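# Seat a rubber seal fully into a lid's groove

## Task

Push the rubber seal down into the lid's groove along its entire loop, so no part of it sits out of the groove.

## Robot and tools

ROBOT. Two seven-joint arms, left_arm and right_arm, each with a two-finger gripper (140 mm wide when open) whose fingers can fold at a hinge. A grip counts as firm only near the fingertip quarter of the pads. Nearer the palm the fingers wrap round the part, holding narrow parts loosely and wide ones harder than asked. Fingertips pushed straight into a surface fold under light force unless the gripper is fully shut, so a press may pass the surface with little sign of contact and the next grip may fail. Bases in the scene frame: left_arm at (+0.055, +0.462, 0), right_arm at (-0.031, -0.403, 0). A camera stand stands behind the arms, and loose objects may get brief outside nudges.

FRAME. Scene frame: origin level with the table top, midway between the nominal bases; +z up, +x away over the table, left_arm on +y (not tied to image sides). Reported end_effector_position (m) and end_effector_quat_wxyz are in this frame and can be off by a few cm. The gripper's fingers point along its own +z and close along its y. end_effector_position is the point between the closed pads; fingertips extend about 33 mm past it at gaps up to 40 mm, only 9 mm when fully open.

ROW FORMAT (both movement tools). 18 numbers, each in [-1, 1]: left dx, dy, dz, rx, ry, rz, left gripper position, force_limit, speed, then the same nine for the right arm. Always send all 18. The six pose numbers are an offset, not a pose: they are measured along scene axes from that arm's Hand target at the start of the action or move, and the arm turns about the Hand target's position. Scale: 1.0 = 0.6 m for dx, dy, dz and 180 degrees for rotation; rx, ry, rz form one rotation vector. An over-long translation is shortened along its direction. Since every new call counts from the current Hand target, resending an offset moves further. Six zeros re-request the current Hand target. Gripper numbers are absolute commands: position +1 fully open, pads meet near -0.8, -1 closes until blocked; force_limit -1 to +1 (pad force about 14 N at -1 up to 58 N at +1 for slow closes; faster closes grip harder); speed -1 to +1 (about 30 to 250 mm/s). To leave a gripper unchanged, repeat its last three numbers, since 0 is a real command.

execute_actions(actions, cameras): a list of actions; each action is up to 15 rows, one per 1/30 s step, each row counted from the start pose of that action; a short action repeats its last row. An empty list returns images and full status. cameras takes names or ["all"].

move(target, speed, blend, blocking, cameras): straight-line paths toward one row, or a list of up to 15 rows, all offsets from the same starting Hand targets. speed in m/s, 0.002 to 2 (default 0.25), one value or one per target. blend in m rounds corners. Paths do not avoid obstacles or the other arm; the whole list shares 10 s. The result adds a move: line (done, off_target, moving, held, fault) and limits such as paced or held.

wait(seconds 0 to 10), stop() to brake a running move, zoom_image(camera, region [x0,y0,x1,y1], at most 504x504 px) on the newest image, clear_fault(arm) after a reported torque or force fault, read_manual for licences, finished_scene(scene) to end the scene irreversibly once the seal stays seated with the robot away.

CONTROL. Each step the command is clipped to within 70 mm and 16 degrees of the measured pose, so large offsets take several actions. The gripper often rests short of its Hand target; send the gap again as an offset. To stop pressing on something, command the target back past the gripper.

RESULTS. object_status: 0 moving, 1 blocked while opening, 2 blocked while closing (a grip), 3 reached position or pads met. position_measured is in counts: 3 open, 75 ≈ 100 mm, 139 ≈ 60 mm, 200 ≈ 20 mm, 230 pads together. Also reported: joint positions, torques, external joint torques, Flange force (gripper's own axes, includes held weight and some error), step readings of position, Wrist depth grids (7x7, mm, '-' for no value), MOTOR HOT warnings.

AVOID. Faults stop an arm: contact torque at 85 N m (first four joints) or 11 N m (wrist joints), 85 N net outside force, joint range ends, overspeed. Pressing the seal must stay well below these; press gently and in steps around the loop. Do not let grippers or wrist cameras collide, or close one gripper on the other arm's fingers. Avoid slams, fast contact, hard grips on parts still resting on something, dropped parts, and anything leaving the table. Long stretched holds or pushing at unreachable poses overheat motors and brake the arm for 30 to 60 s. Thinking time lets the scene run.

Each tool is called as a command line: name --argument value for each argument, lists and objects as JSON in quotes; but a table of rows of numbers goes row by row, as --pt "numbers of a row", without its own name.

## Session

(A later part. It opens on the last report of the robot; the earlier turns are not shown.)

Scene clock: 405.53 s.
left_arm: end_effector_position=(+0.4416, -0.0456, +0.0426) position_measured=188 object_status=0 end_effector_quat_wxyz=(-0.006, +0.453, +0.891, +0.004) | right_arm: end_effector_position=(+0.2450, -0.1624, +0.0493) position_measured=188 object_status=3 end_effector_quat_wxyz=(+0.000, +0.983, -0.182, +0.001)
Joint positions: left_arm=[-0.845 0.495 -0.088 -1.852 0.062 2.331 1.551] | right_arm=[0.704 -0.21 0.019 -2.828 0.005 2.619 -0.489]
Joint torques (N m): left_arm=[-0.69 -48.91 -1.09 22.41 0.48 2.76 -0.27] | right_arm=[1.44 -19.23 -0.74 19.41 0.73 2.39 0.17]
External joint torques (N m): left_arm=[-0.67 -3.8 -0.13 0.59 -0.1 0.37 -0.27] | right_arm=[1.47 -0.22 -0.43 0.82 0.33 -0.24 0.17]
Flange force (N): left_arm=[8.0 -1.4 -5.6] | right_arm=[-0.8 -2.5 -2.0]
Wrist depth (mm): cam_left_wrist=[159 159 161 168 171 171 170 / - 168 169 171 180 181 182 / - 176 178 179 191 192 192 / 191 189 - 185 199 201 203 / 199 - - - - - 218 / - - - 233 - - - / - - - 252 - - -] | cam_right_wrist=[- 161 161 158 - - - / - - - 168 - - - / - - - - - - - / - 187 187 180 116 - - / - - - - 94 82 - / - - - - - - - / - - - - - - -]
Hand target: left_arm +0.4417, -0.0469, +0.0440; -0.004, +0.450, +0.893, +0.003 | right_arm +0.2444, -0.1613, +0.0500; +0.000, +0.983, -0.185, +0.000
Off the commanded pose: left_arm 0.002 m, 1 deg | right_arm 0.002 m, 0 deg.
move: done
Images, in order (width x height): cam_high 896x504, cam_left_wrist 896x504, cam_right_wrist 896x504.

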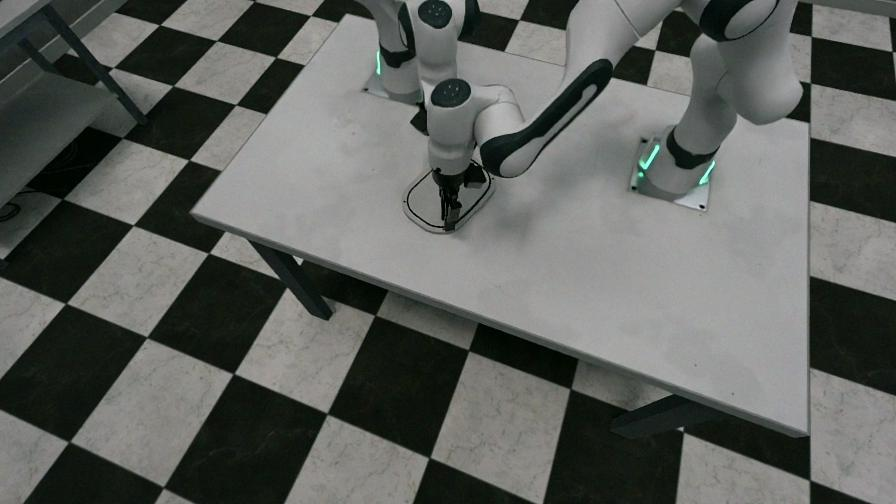

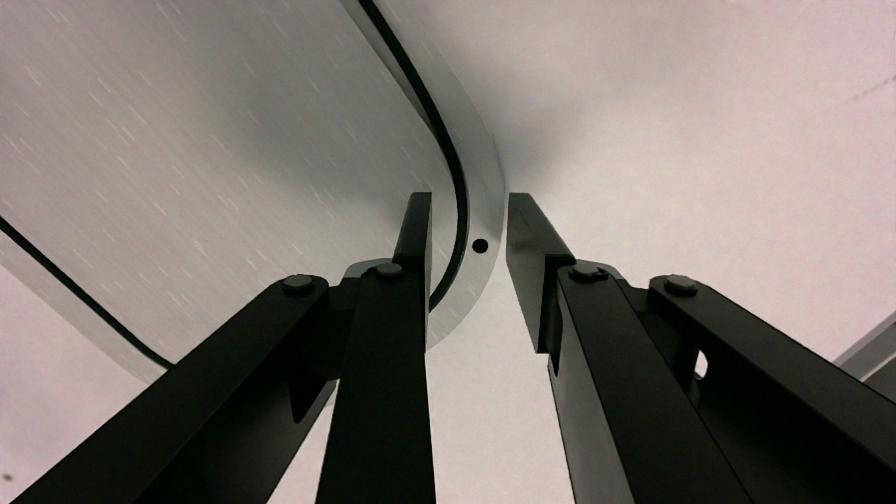

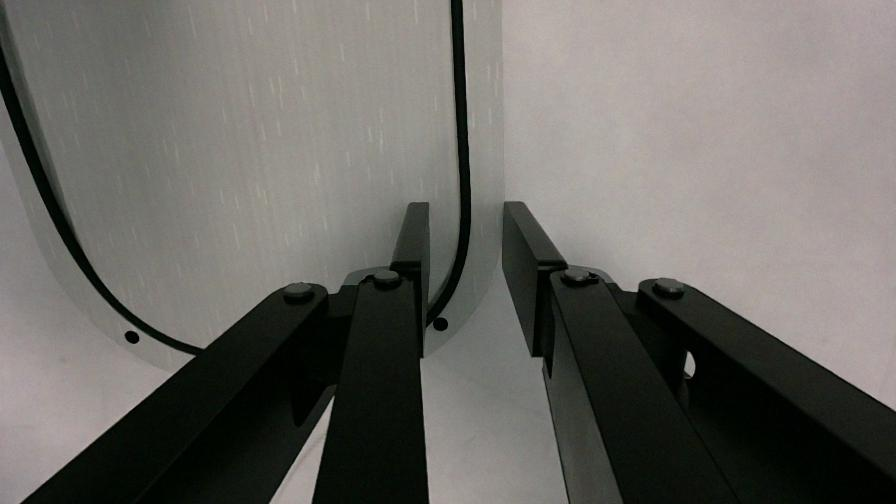

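move --pt "-0.0035 -0.0026 0 0 0 0 -1 -0.1 -0.3 0.0008 0.0022 0 0 0 0 -1 -0.1 -0.3" --pt "-0.0035 -0.0026 -0.0167 0 0 0 -1 -0.1 -0.3 0.0008 0.0022 -0.0125 0 0 0 -1 -0.1 -0.3" --pt "-0.0115 0.0082 -0.0392 0 0 0 -1 -0.1 -0.3 -0.0077 -0.0053 -0.03 0 0 0 -1 -0.1 -0.3" --speed '[0.05,0.05,0.05]' --cameras '["cam_left_wrist","cam_right_wrist"]'

zoom_image --camera "cam_left_wrist" --region '[360, 60, 560, 260]'

zoom_image --camera "cam_right_wrist" --region '[400, 120, 540, 260]'

Scene clock: 410.37 s.
left_arm: end_effector_position=(+0.4376, -0.0454, +0.0306) position_measured=233 object_status=3 end_effector_quat_wxyz=(+0.000, +0.452, +0.892, +0.000) | right_arm: end_effector_position=(+0.2464, -0.1594, +0.0397) position_measured=232 object_status=3 end_effector_quat_wxyz=(-0.007, +0.983, -0.181, +0.006)
Joint positions: left_arm=[-0.849 0.5 -0.087 -1.886 0.062 2.383 1.544] | right_arm=[0.706 -0.181 0.02 -2.841 0.005 2.679 -0.487]
Joint velocities: left_arm=[-0.001 -0.001 0.002 -0.003 0 0.003 0] | right_arm=[within noise]
Joint torques (N m): left_arm=[-1.24 -39.86 -0.38 18.63 0.56 3.93 -0.21] | right_arm=[0.69 -11.18 -1 12.89 0.44 3.07 0.18]
External joint torques (N m): left_arm=[-1.34 4.97 0.49 -2.85 0 1.49 -0.21] | right_arm=[0.71 8.39 -0.75 -5.15 0.08 0.38 0.19]
Flange force (N): left_arm=[1.9 -2.0 12.1] | right_arm=[3.1 -6.3 31.3]
Wrist depth (mm): cam_left_wrist=[- 148 149 157 159 159 159 / 156 154 158 158 168 169 169 / 164 168 166 167 179 179 180 / 179 177 176 119 188 192 192 / 189 186 - - 92 205 205 / - - - - - - 216 / - - - - - - -] | cam_right_wrist=[- - - 154 - - - / 164 164 164 160 - - - / - - - 169 - - - / - 181 179 127 - - - / - 190 - - - - - / - - - - - - - / - - - - - - -]
Hand target: left_arm +0.4348, -0.0419, +0.0205; -0.004, +0.450, +0.893, +0.003 | right_arm +0.2398, -0.1645, +0.0320; +0.000, +0.983, -0.185, +0.000
Off the commanded pose: left_arm 0.011 m, 1 deg | right_arm 0.011 m, 1 deg.
move: off_target (left_arm, right_arm)
Images, in order (width x height): cam_left_wrist 896x504, cam_right_wrist 896x504.

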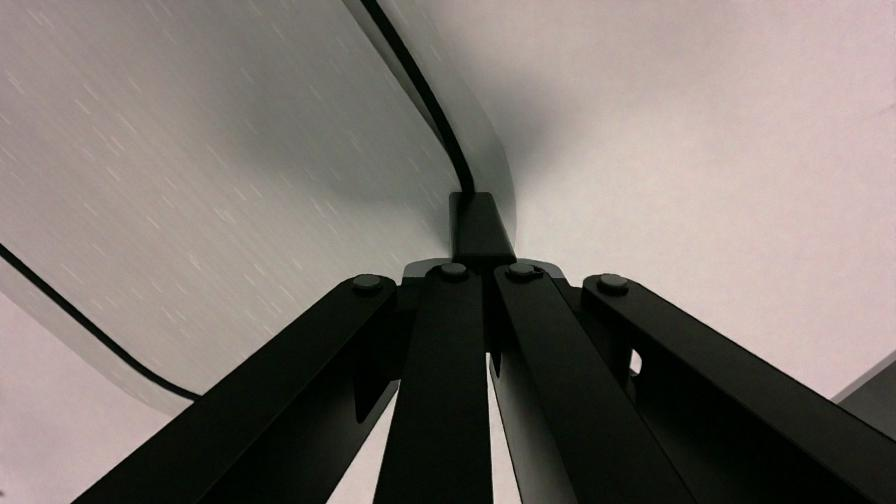

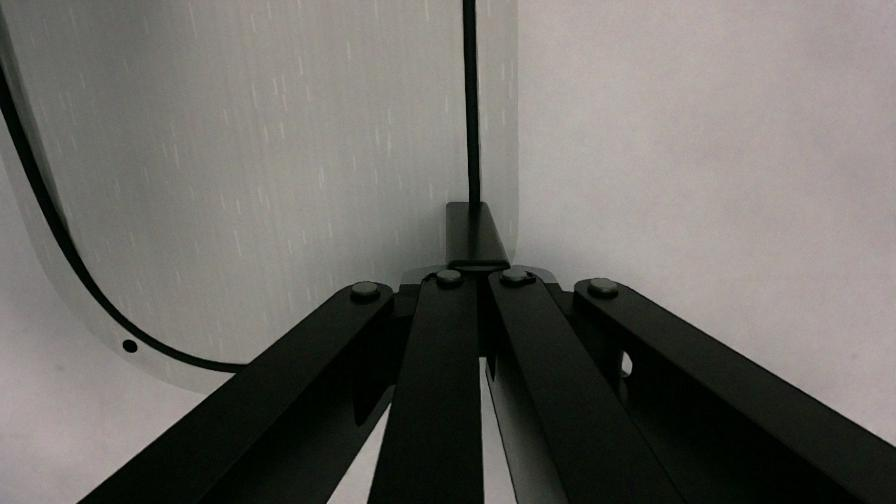

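Scaled by 2.520 from the camera's 896x504 image, which has a finer 1280x720 frame.

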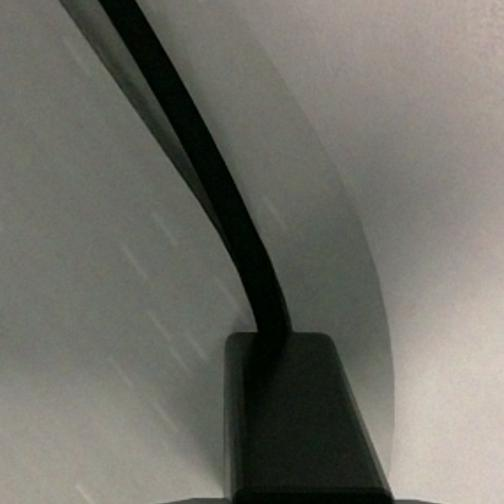

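Scaled by 3.600 from the camera's 896x504 image, which has a finer 1280x720 frame.

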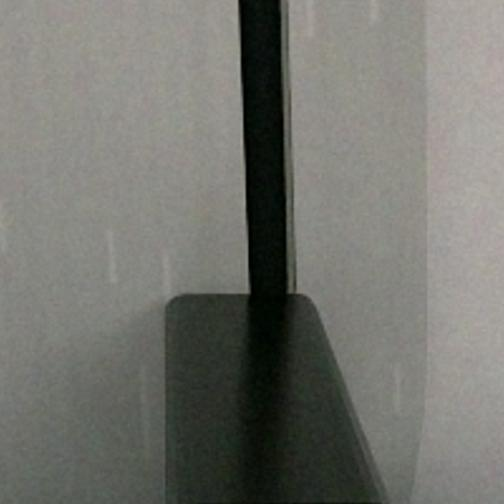

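move --pt "0.0047 -0.0058 0.02 0 0 0 -1 -0.1 -0.3 0.011 0.0085 0.0158 0 0 0 -1 -0.1 -0.3" --pt "0.0047 -0.0058 0.0392 0 0 0 -1 -0.1 -0.3 0.011 0.0085 0.03 0 0 0 -1 -0.1 -0.3" --pt "-0.0152 0.0163 0.0392 0 0 0.0895 -0.467 -0.1 0 -0.0172 0.0165 0.03 0 0 -0.0556 -0.467 -0.1 0" --speed '[0.05,0.05,0.06]' --cameras '["cam_left_wrist","cam_right_wrist"]'

zoom_image --camera "cam_left_wrist" --region '[400, 120, 540, 260]'

zoom_image --camera "cam_right_wrist" --region '[400, 120, 540, 260]'

Scene clock: 418.07 s.
left_arm: end_effector_position=(+0.4256, -0.0310, +0.0427) position_measured=188 object_status=0 end_effector_quat_wxyz=(-0.006, +0.324, +0.946, +0.004) | right_arm: end_effector_position=(+0.2304, -0.1541, +0.0501) position_measured=188 object_status=0 end_effector_quat_wxyz=(-0.001, +0.964, -0.266, +0.001)
Joint positions: left_arm=[-0.925 0.438 -0.008 -1.944 0.005 2.369 1.301] | right_arm=[0.693 -0.23 0.079 -2.846 0.034 2.619 -0.294]
Joint torques (N m): left_arm=[-0.69 -46.96 0.15 22.04 0.43 2.78 -0.24] | right_arm=[1 -18.47 -1.15 18.27 0.39 2.46 0.16]
External joint torques (N m): left_arm=[-0.82 -3.71 -0.23 0.57 -0.11 0.36 -0.24] | right_arm=[1.05 -0.21 -0.52 -0.37 0 -0.16 0.16]
Flange force (N): left_arm=[7.8 0.6 -5.8] | right_arm=[-1.4 1.7 -1.3]
Wrist depth (mm): cam_left_wrist=[159 159 159 168 170 170 168 / 170 168 168 171 178 178 180 / 178 179 177 179 191 190 190 / 190 190 188 185 141 202 202 / 214 200 - 204 - - 213 / - - - 231 - - - / - - - 252 - - -] | cam_right_wrist=[- - 163 162 - - - / 172 - - 171 - - - / - 180 - - - - - / - - - 174 116 - - / - - - - 94 82 - / - - - - - - - / - - - - - - -]
Hand target: left_arm +0.4256, -0.0322, +0.0440; -0.004, +0.320, +0.947, +0.002 | right_arm +0.2294, -0.1546, +0.0500; +0.000, +0.963, -0.270, +0.000
Off the commanded pose: left_arm 0.002 m, 1 deg | right_arm 0.001 m, 1 deg.
move: done
Images, in order (width x height): cam_left_wrist 896x504, cam_right_wrist 896x504.

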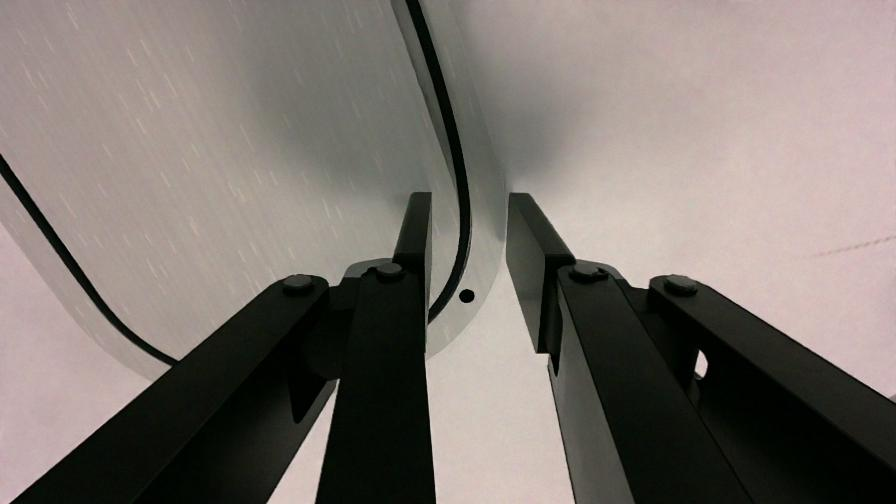

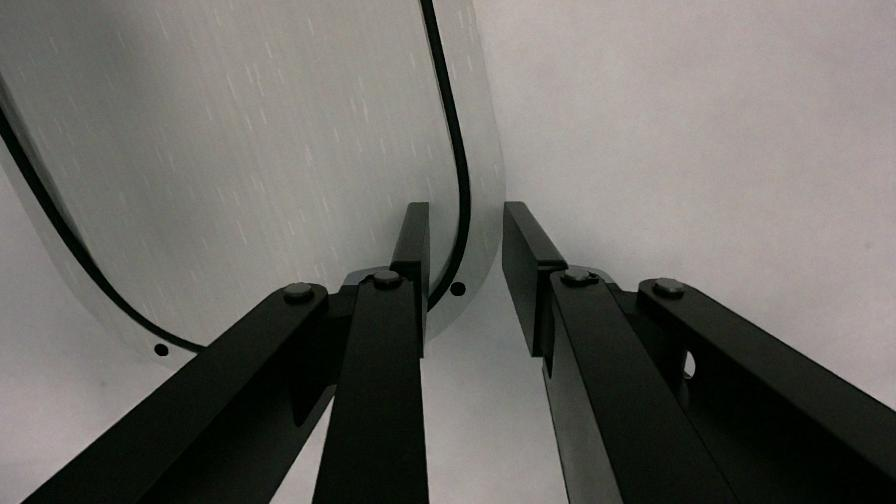

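Scaled by 3.600 from the camera's 896x504 image, which has a finer 1280x720 frame.

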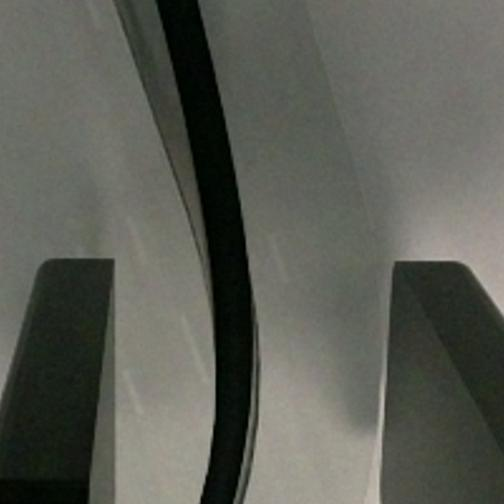

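Scaled by 3.600 from the camera's 896x504 image, which has a finer 1280x720 frame.

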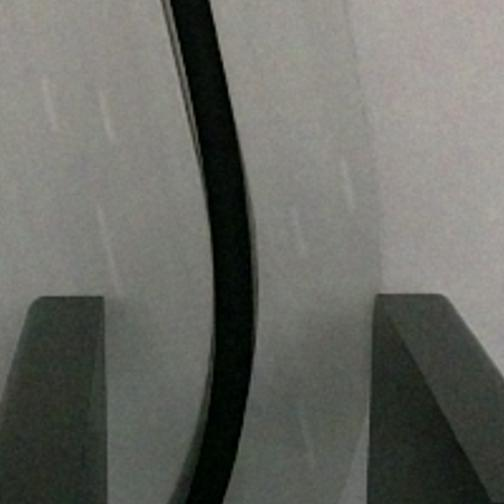

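move --pt "-0.0015 -0.0018 0 0 0 0 -0.467 -0.1 0 0.0013 0.0023 0 0 0 0 -0.467 -0.1 0" --pt "-0.0015 -0.0018 -0.0175 0 0 0 -1 -0.1 -1 0.0013 0.0023 -0.0158 0 0 0 -1 -0.1 -1" --pt "-0.0075 0.0062 -0.0392 0 0 0 -1 -0.1 -1 -0.009 -0.0075 -0.03 0 0 0 -1 -0.1 -1" --speed '[0.05,0.05,0.05]' --cameras '["cam_left_wrist","cam_right_wrist"]'

zoom_image --camera "cam_left_wrist" --region '[400, 120, 540, 260]'

zoom_image --camera "cam_right_wrist" --region '[400, 120, 540, 260]'

Scene clock: 424.43 s.
left_arm: end_effector_position=(+0.4248, -0.0324, +0.0311) position_measured=231 object_status=3 end_effector_quat_wxyz=(+0.001, +0.324, +0.946, -0.001) | right_arm: end_effector_position=(+0.2308, -0.1531, +0.0401) position_measured=227 object_status=2 end_effector_quat_wxyz=(-0.008, +0.963, -0.268, +0.006)
Joint positions: left_arm=[-0.927 0.45 -0.008 -1.965 0.005 2.418 1.298] | right_arm=[0.694 -0.204 0.08 -2.865 0.034 2.681 -0.287]
Joint velocities: left_arm=[0.001 -0.002 0.001 -0.003 0.001 0.003 0] | right_arm=[0 -0.001 0 -0.002 0.001 0.003 0.001]
Joint torques (N m): left_arm=[-0.53 -37.94 1.03 18.73 0.54 3.57 -0.17] | right_arm=[0.43 -9.78 -1.32 11.98 -0.07 2.96 0.04]
External joint torques (N m): left_arm=[-0.63 5.11 0.67 -2.32 0.02 1.12 -0.17] | right_arm=[0.46 8.78 -0.77 -5.98 -0.43 0.29 0.05]
Flange force (N): left_arm=[-0.9 -1.2 11.8] | right_arm=[2.6 -5.8 33.5]
Wrist depth (mm): cam_left_wrist=[- 149 150 157 157 157 158 / 157 157 155 157 170 170 167 / - 167 166 167 177 181 180 / - 180 178 119 187 190 190 / 195 188 - - 92 200 203 / 218 - - - - - 214 / - - - - - - -] | cam_right_wrist=[157 - - 153 - - 161 / - 163 - 158 - - - / 174 171 - 167 - 180 - / - - 180 115 - 185 - / - - - - - - - / - - - - - - - / - - - - - - -]
Hand target: left_arm +0.4211, -0.0284, +0.0205; -0.004, +0.320, +0.947, +0.002 | right_arm +0.2240, -0.1591, +0.0320; +0.000, +0.963, -0.270, +0.000
Off the commanded pose: left_arm 0.012 m, 1 deg | right_arm 0.012 m, 1 deg.
move: off_target (left_arm, right_arm)
Images, in order (width x height): cam_left_wrist 896x504, cam_right_wrist 896x504.

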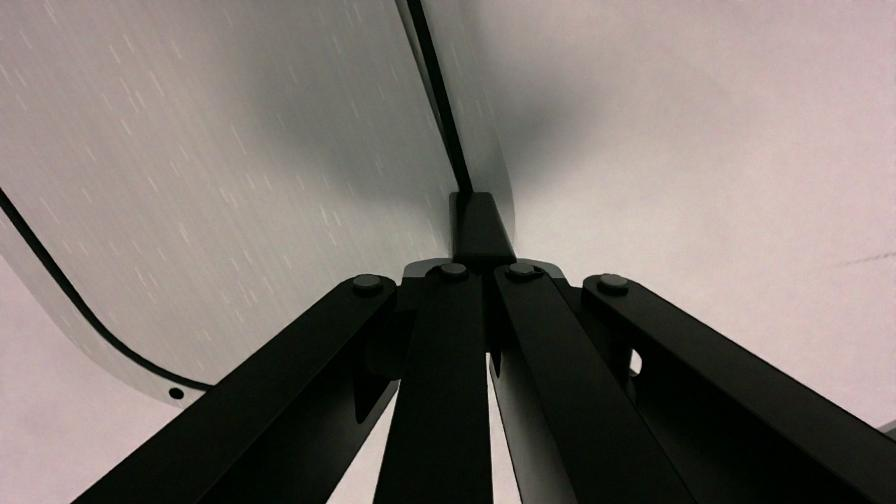

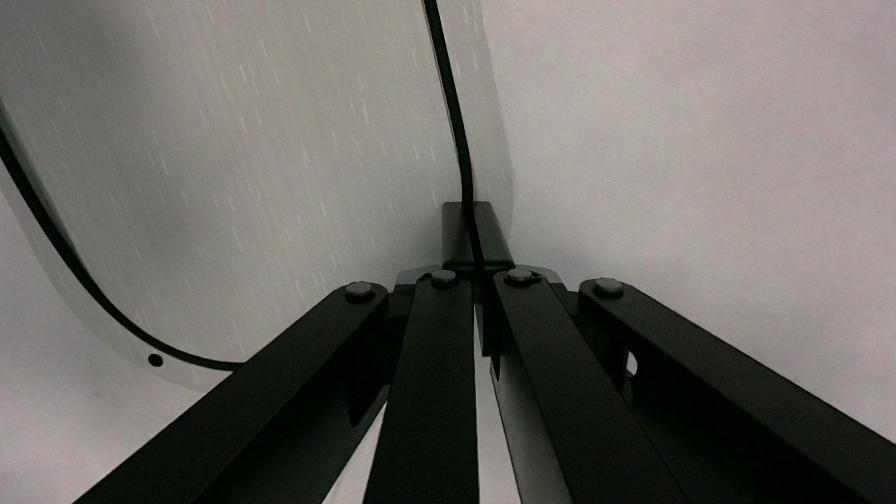

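Scaled by 3.600 from the camera's 896x504 image, which has a finer 1280x720 frame.

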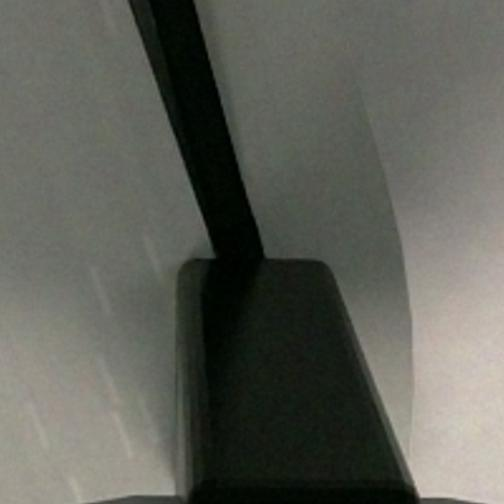

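Scaled by 3.600 from the camera's 896x504 image, which has a finer 1280x720 frame.

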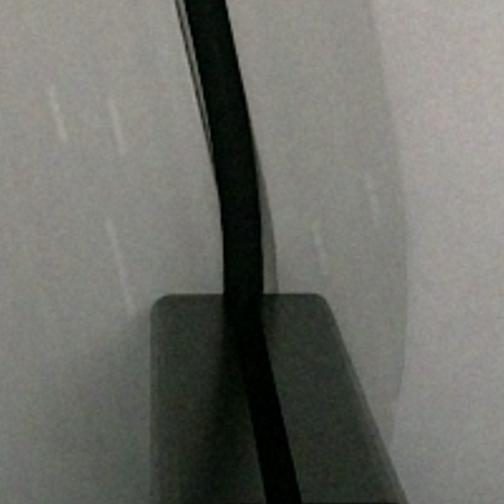

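move --pt "0.0062 -0.0067 0.0208 0 0 0 -1 -0.1 -1 0.0113 0.01 0.0167 0 0 0 -0.467 -0.1 0" --pt "0.0062 -0.0067 0.04 0 0 0 -1 -0.1 -1 0.0102 0.008 0.0208 0 0 0 -1 -0.1 -0.3" --pt "-0.0193 0.0088 0.04 0 0 0.0722 -0.467 -0.1 0 -0.0008 -0.0025 0 0 0 0 -1 -0.1 -0.3" --speed '[0.05,0.05,0.06]' --cameras '["cam_left_wrist","cam_right_wrist"]'

zoom_image --camera "cam_left_wrist" --region '[400, 120, 540, 260]'

zoom_image --camera "cam_right_wrist" --region '[400, 120, 540, 260]'

Scene clock: 432.67 s.
left_arm: end_effector_position=(+0.4095, -0.0220, +0.0432) position_measured=188 object_status=0 end_effector_quat_wxyz=(-0.006, +0.215, +0.977, +0.004) | right_arm: end_effector_position=(+0.2300, -0.1537, +0.0397) position_measured=232 object_status=3 end_effector_quat_wxyz=(-0.009, +0.963, -0.268, +0.006)
Joint positions: left_arm=[-0.998 0.396 0.056 -2.013 -0.035 2.395 1.089] | right_arm=[0.695 -0.206 0.08 -2.869 0.034 2.685 -0.286]
Joint torques (N m): left_arm=[-0.71 -45.26 0.97 21.75 0.41 2.8 -0.18] | right_arm=[-0.16 -10.61 -2.14 12.01 -0.07 2.59 -0.1]
External joint torques (N m): left_arm=[-0.68 -3.57 -0.06 0.55 -0.11 0.35 -0.18] | right_arm=[-0.17 7.83 -1.63 -5.93 -0.42 -0.08 -0.1]
Flange force (N): left_arm=[7.0 2.5 -5.8] | right_arm=[4.5 -2.8 28.8]
Wrist depth (mm): cam_left_wrist=[160 160 160 161 171 169 167 / 172 169 169 169 180 177 178 / 179 180 179 176 191 189 189 / - 190 - 146 119 201 204 / 215 201 - 213 - - 214 / - - - 232 - - - / - - - 246 - - -] | cam_right_wrist=[- 154 153 154 - - - / - - - 159 - - - / - 172 - 165 - - 176 / - - - 112 - 185 - / - - - - - - - / - - - - - - - / - - - - - - -]
Hand target: left_arm +0.4096, -0.0232, +0.0445; -0.004, +0.211, +0.978, +0.002 | right_arm +0.2236, -0.1606, +0.0320; +0.000, +0.963, -0.270, +0.000
Off the commanded pose: left_arm 0.002 m, 1 deg | right_arm 0.012 m, 1 deg.
move: off_target (right_arm)
Images, in order (width x height): cam_left_wrist 896x504, cam_right_wrist 896x504.

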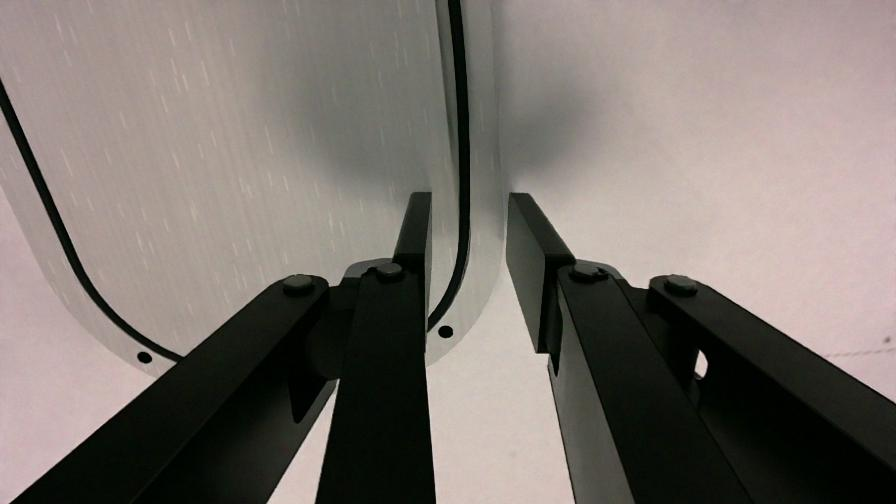

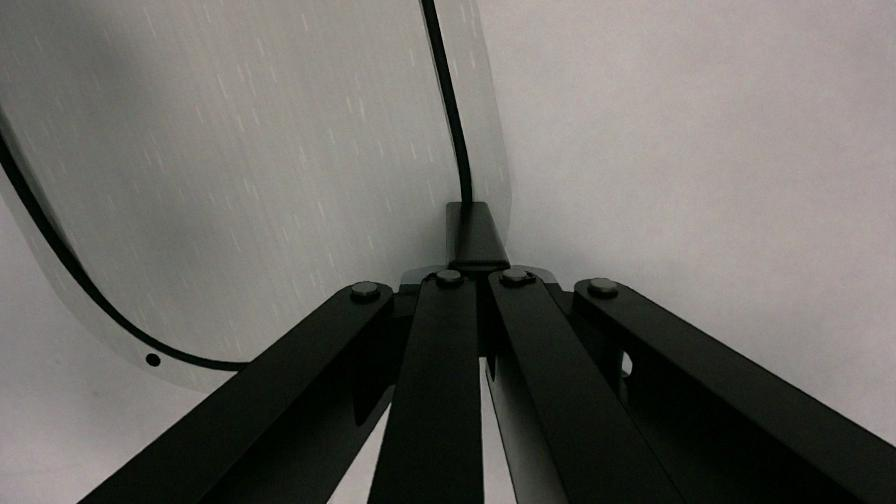

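Scaled by 3.600 from the camera's 896x504 image, which has a finer 1280x720 frame.

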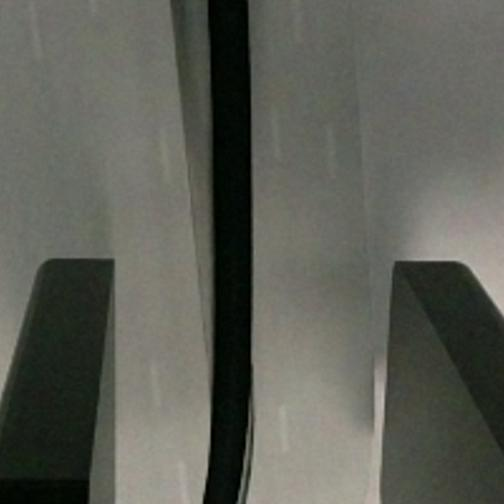

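Scaled by 3.600 from the camera's 896x504 image, which has a finer 1280x720 frame.

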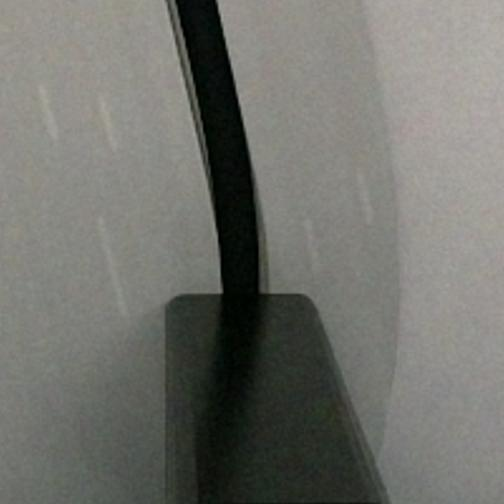

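move --pt "-0.0017 -0.0035 0 0 0 0 -0.467 -0.1 0 0.0107 0.0115 0.0162 0 0 0 -1 -0.1 -0.3" --pt "-0.0017 -0.0035 -0.0175 0 0 0 -1 -0.1 -1 0.0107 0.0115 0.03 0 0 0 -1 -0.1 -0.3" --pt "-0.008 0.0052 -0.04 0 0 0 -1 -0.1 -1 -0.0128 0.029 0.03 0 0 -0.0895 -0.467 -0.1 0" --speed '[0.05,0.05,0.05]' --cameras '["cam_left_wrist","cam_right_wrist"]'

zoom_image --camera "cam_left_wrist" --region '[400, 120, 540, 260]'

zoom_image --camera "cam_right_wrist" --region '[400, 120, 540, 260]'

Scene clock: 440.97 s.
left_arm: end_effector_position=(+0.4090, -0.0256, +0.0315) position_measured=231 object_status=3 end_effector_quat_wxyz=(+0.002, +0.214, +0.977, -0.004) | right_arm: end_effector_position=(+0.2169, -0.1425, +0.0502) position_measured=188 object_status=0 end_effector_quat_wxyz=(-0.001, +0.917, -0.398, +0.001)
Joint positions: left_arm=[-1.001 0.411 0.055 -2.032 -0.039 2.449 1.086] | right_arm=[0.652 -0.237 0.181 -2.85 0.082 2.618 0.003]
Joint torques (N m): left_arm=[-0.13 -36.13 1.6 17.46 0.42 3.18 -0.04] | right_arm=[0.99 -17.92 -1.63 18.3 0.36 2.35 0.23]
External joint torques (N m): left_arm=[-0.12 5.52 0.54 -3.31 -0.08 0.7 -0.04] | right_arm=[1.02 -0.21 -0.51 -0.38 -0.02 -0.25 0.23]
Flange force (N): left_arm=[0.9 0.6 12.1] | right_arm=[-0.9 2.4 -1.8]
Wrist depth (mm): cam_left_wrist=[- 150 151 - 158 157 156 / 160 157 158 157 169 167 165 / 167 167 168 167 177 177 176 / 182 179 177 119 187 188 187 / 197 193 - - 92 199 201 / - - - - - - 212 / - - - - - - -] | cam_right_wrist=[- 162 - 162 - - - / - 170 - - - - - / - - - - - - - / - - - 175 111 - - / - - - - 94 82 - / - - - - - - - / - - - - - - -]
Hand target: left_arm +0.4048, -0.0200, +0.0205; -0.004, +0.211, +0.978, +0.002 | right_arm +0.2159, -0.1432, +0.0500; +0.000, +0.916, -0.402, +0.000
Off the commanded pose: left_arm 0.013 m, 1 deg | right_arm 0.001 m, 1 deg.
move: off_target (left_arm)
Images, in order (width x height): cam_left_wrist 896x504, cam_right_wrist 896x504.

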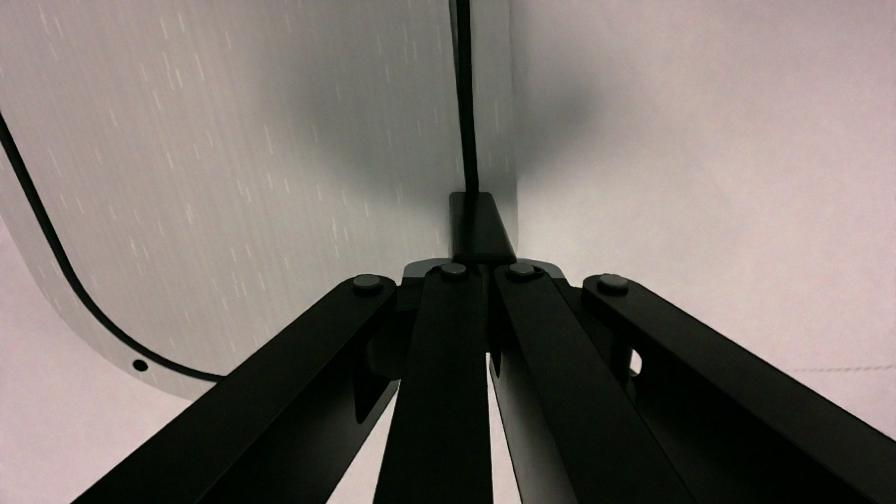

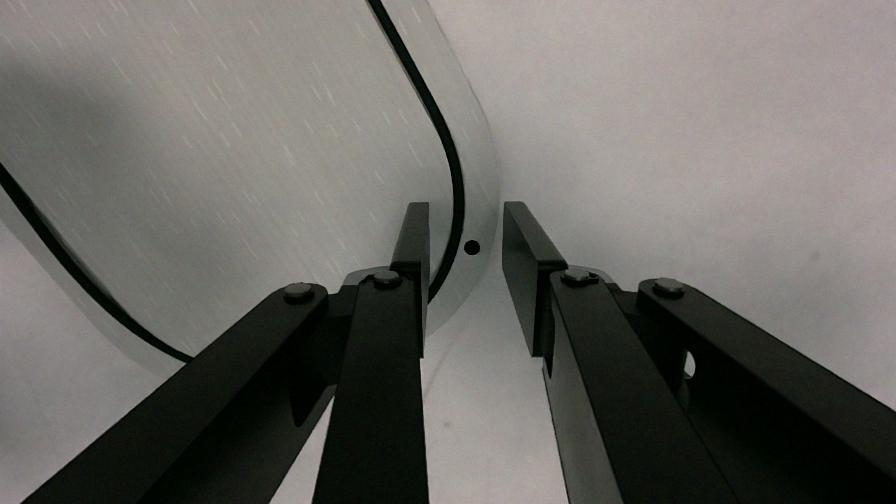

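Scaled by 3.600 from the camera's 896x504 image, which has a finer 1280x720 frame.

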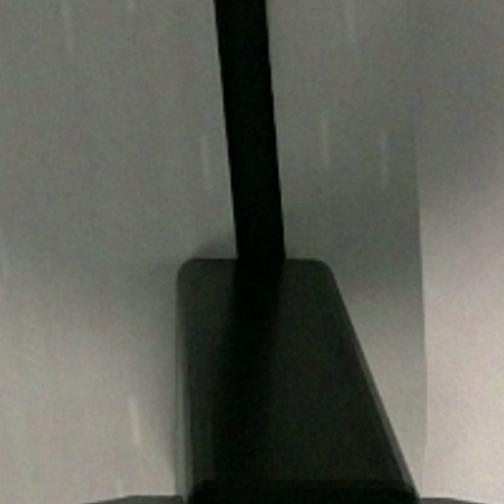

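Scaled by 3.600 from the camera's 896x504 image, which has a finer 1280x720 frame.

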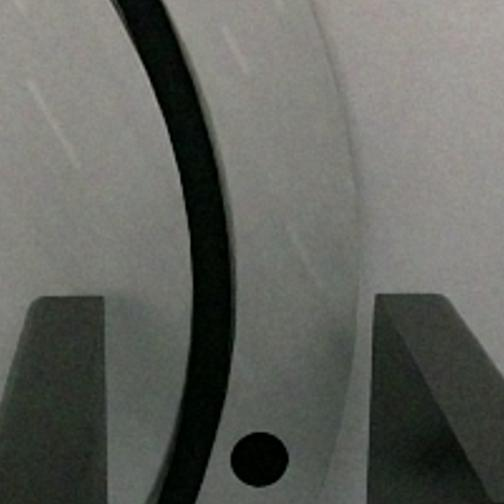

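move --pt "0.007 -0.0093 0.0217 0 0 0 -1 -0.1 -1 0.0037 0.0033 0 0 0 0 -1 -0.1 -0.3" --pt "0.007 -0.0093 0.0408 0 0 0 -1 -0.1 -1 0.0037 0.0033 -0.0125 0 0 0 -1 -0.1 -0.3" --pt "-0.02 0.0032 0.0408 0 0 0.0189 -0.467 -0.1 0 -0.0068 -0.0077 -0.03 0 0 0 -1 -0.1 -0.3" --speed '[0.05,0.05,0.05]' --cameras '["cam_left_wrist","cam_right_wrist"]'

zoom_image --camera "cam_left_wrist" --region '[400, 120, 540, 260]'

zoom_image --camera "cam_right_wrist" --region '[400, 120, 540, 260]'

Scene clock: 446.93 s.
left_arm: end_effector_position=(+0.3927, -0.0170, +0.0437) position_measured=188 object_status=0 end_effector_quat_wxyz=(-0.006, +0.186, +0.983, +0.004) | right_arm: end_effector_position=(+0.2182, -0.1416, +0.0396) position_measured=232 object_status=3 end_effector_quat_wxyz=(-0.009, +0.916, -0.400, +0.004)
Joint positions: left_arm=[-1.03 0.361 0.07 -2.068 -0.041 2.415 1.017] | right_arm=[0.648 -0.207 0.184 -2.867 0.082 2.682 0.007]
Joint torques (N m): left_arm=[-0.69 -43.93 1.03 21.53 0.39 2.79 -0.12] | right_arm=[0.4 -10.02 -1.21 12.1 0.16 2.79 0.13]
External joint torques (N m): left_arm=[-0.61 -3.57 0 0.58 -0.12 0.35 -0.12] | right_arm=[0.37 8.13 -0.27 -5.93 -0.18 0.13 0.14]
Flange force (N): left_arm=[6.5 3.1 -5.9] | right_arm=[-0.1 -4.8 31.0]
Wrist depth (mm): cam_left_wrist=[159 161 160 157 168 170 166 / 172 167 170 - 180 179 180 / 180 179 180 177 190 190 189 / 192 192 - 184 197 201 201 / 217 202 - 203 - - 214 / - - - 228 - - - / - - - 250 - - -] | cam_right_wrist=[- 153 151 150 - - - / - - - 157 - - - / - - - 164 - - - / - - - 115 - - - / - 193 - - - - - / - - - - - - - / - - - - - - -]
Hand target: left_arm +0.3928, -0.0181, +0.0450; -0.004, +0.182, +0.983, +0.001 | right_arm +0.2118, -0.1478, +0.0320; +0.000, +0.916, -0.402, +0.000
Off the commanded pose: left_arm 0.002 m, 1 deg | right_arm 0.012 m, 1 deg.
move: off_target (right_arm)
Images, in order (width x height): cam_left_wrist 896x504, cam_right_wrist 896x504.

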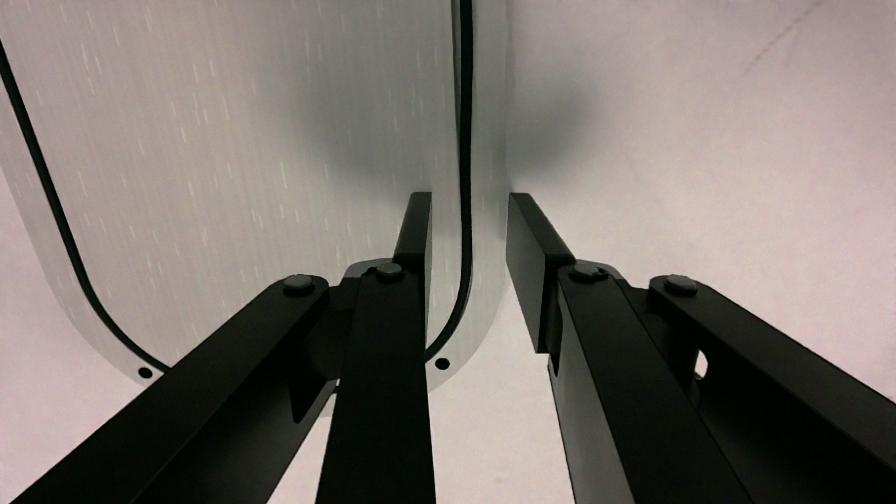

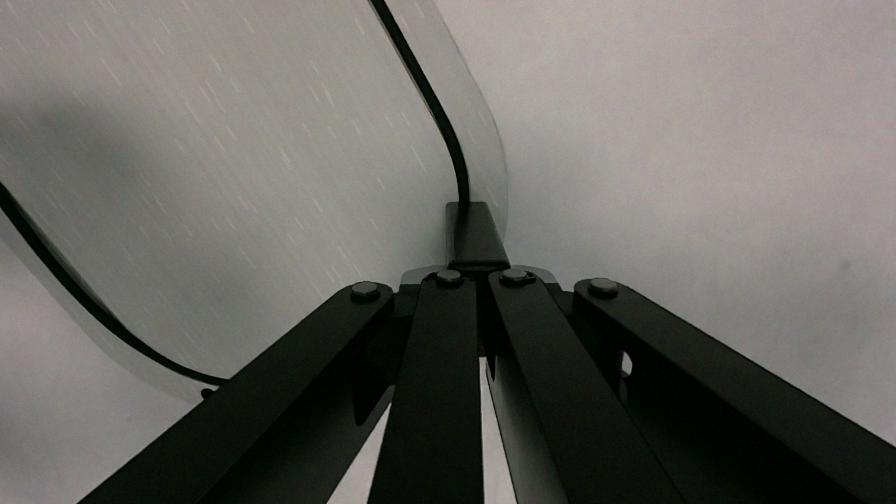

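Scaled by 3.600 from the camera's 896x504 image, which has a finer 1280x720 frame.

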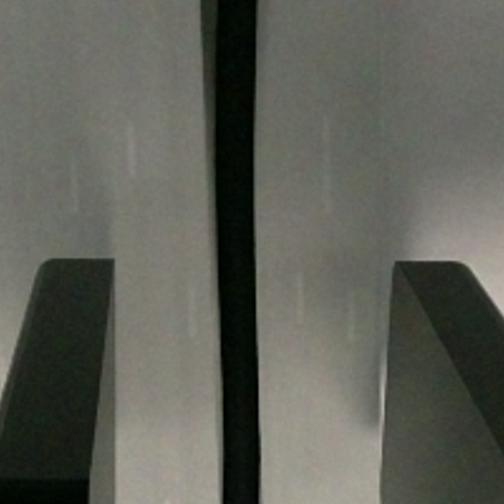

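Scaled by 3.600 from the camera's 896x504 image, which has a finer 1280x720 frame.

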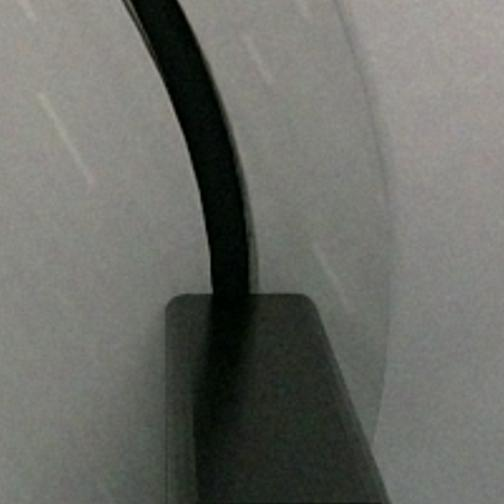

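move --pt "-0.0008 -0.002 0 0 0 0 -0.467 -0.1 0 0.0107 0.0103 0.016 0 0 0 -1 -0.1 -0.3" --pt "-0.0008 -0.002 -0.0178 0 0 0 -1 -0.1 -1 0.0107 0.0103 0.03 0 0 0 -1 -0.1 -0.3" --pt "-0.0072 0.0068 -0.0408 0 0 0 -1 -0.1 -1 -0.0058 0.035 0.03 0 0 -0.0895 -0.467 -0.1 0" --speed '[0.05,0.05,0.05]' --cameras '["cam_left_wrist","cam_right_wrist"]'

zoom_image --camera "cam_left_wrist" --region '[400, 120, 540, 260]'

zoom_image --camera "cam_right_wrist" --region '[400, 120, 540, 260]'

Scene clock: 455.93 s.
left_arm: end_effector_position=(+0.3927, -0.0186, +0.0317) position_measured=231 object_status=3 end_effector_quat_wxyz=(+0.001, +0.184, +0.983, -0.003) | right_arm: end_effector_position=(+0.2092, -0.1267, +0.0505) position_measured=188 object_status=0 end_effector_quat_wxyz=(-0.002, +0.852, -0.523, +0.001)
Joint positions: left_arm=[-1.03 0.375 0.068 -2.089 -0.045 2.468 1.015] | right_arm=[0.596 -0.224 0.291 -2.83 0.123 2.615 0.301]
Joint torques (N m): left_arm=[-0.33 -33.79 1.09 17.4 0.29 3.66 -0.02] | right_arm=[0.97 -16.58 -2.09 19.35 0.35 2.31 0.26]
External joint torques (N m): left_arm=[-0.32 6.35 -0.03 -2.98 -0.2 1.2 -0.02] | right_arm=[0.99 1.14 -0.5 0.66 -0.03 -0.27 0.26]
Flange force (N): left_arm=[-1.2 -1.2 15.1] | right_arm=[-2.7 -4.0 2.0]
Wrist depth (mm): cam_left_wrist=[- 150 151 149 158 158 156 / 159 159 158 156 169 167 166 / 168 166 168 164 178 176 176 / 181 183 177 119 187 188 187 / 198 192 - - 92 198 200 / 224 - - - - - 212 / - - - - - - -] | cam_right_wrist=[- - - 164 - - 170 / - 173 - 167 - 181 - / - 180 - 179 - - - / 192 189 - 175 111 - - / 204 - - 211 94 82 - / - - - - - - - / - - - 241 - - -]
Hand target: left_arm +0.3884, -0.0140, +0.0205; -0.004, +0.182, +0.983, +0.001 | right_arm +0.2083, -0.1268, +0.0500; +0.000, +0.850, -0.527, +0.000
Off the commanded pose: left_arm 0.013 m, 1 deg | right_arm 0.001 m, 1 deg.
move: off_target (left_arm)
Images, in order (width x height): cam_left_wrist 896x504, cam_right_wrist 896x504.

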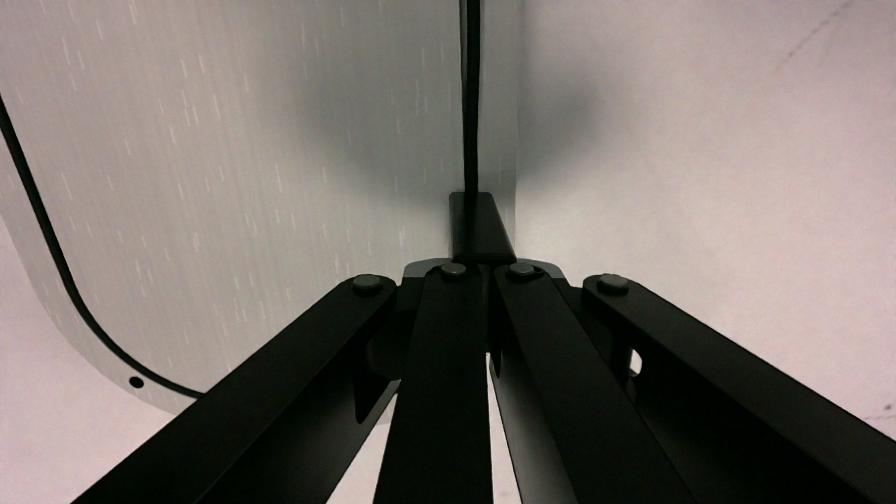

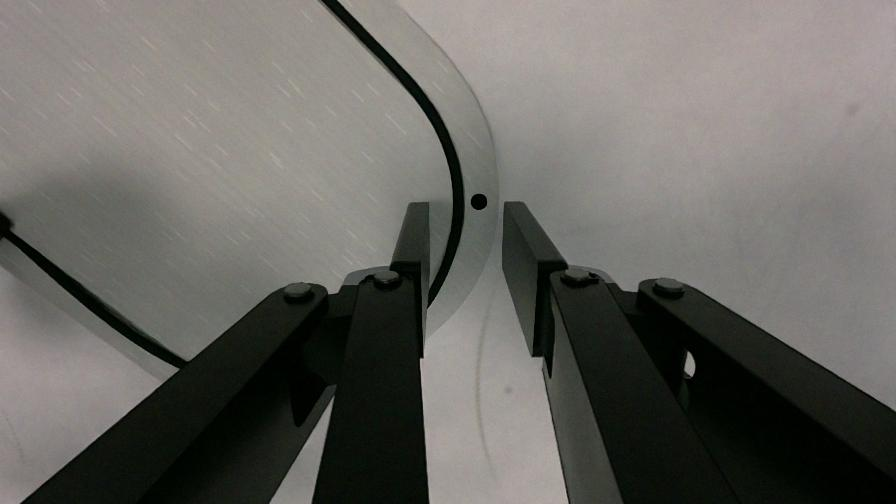

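Scaled by 3.600 from the camera's 896x504 image, which has a finer 1280x720 frame.

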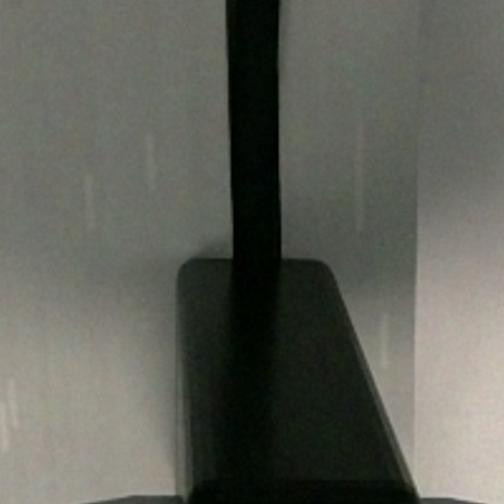

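Scaled by 3.600 from the camera's 896x504 image, which has a finer 1280x720 frame.

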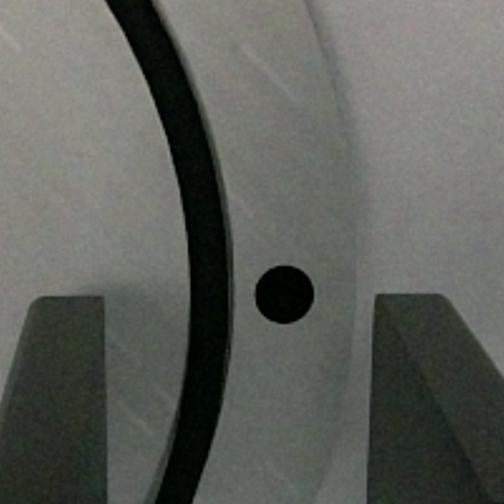

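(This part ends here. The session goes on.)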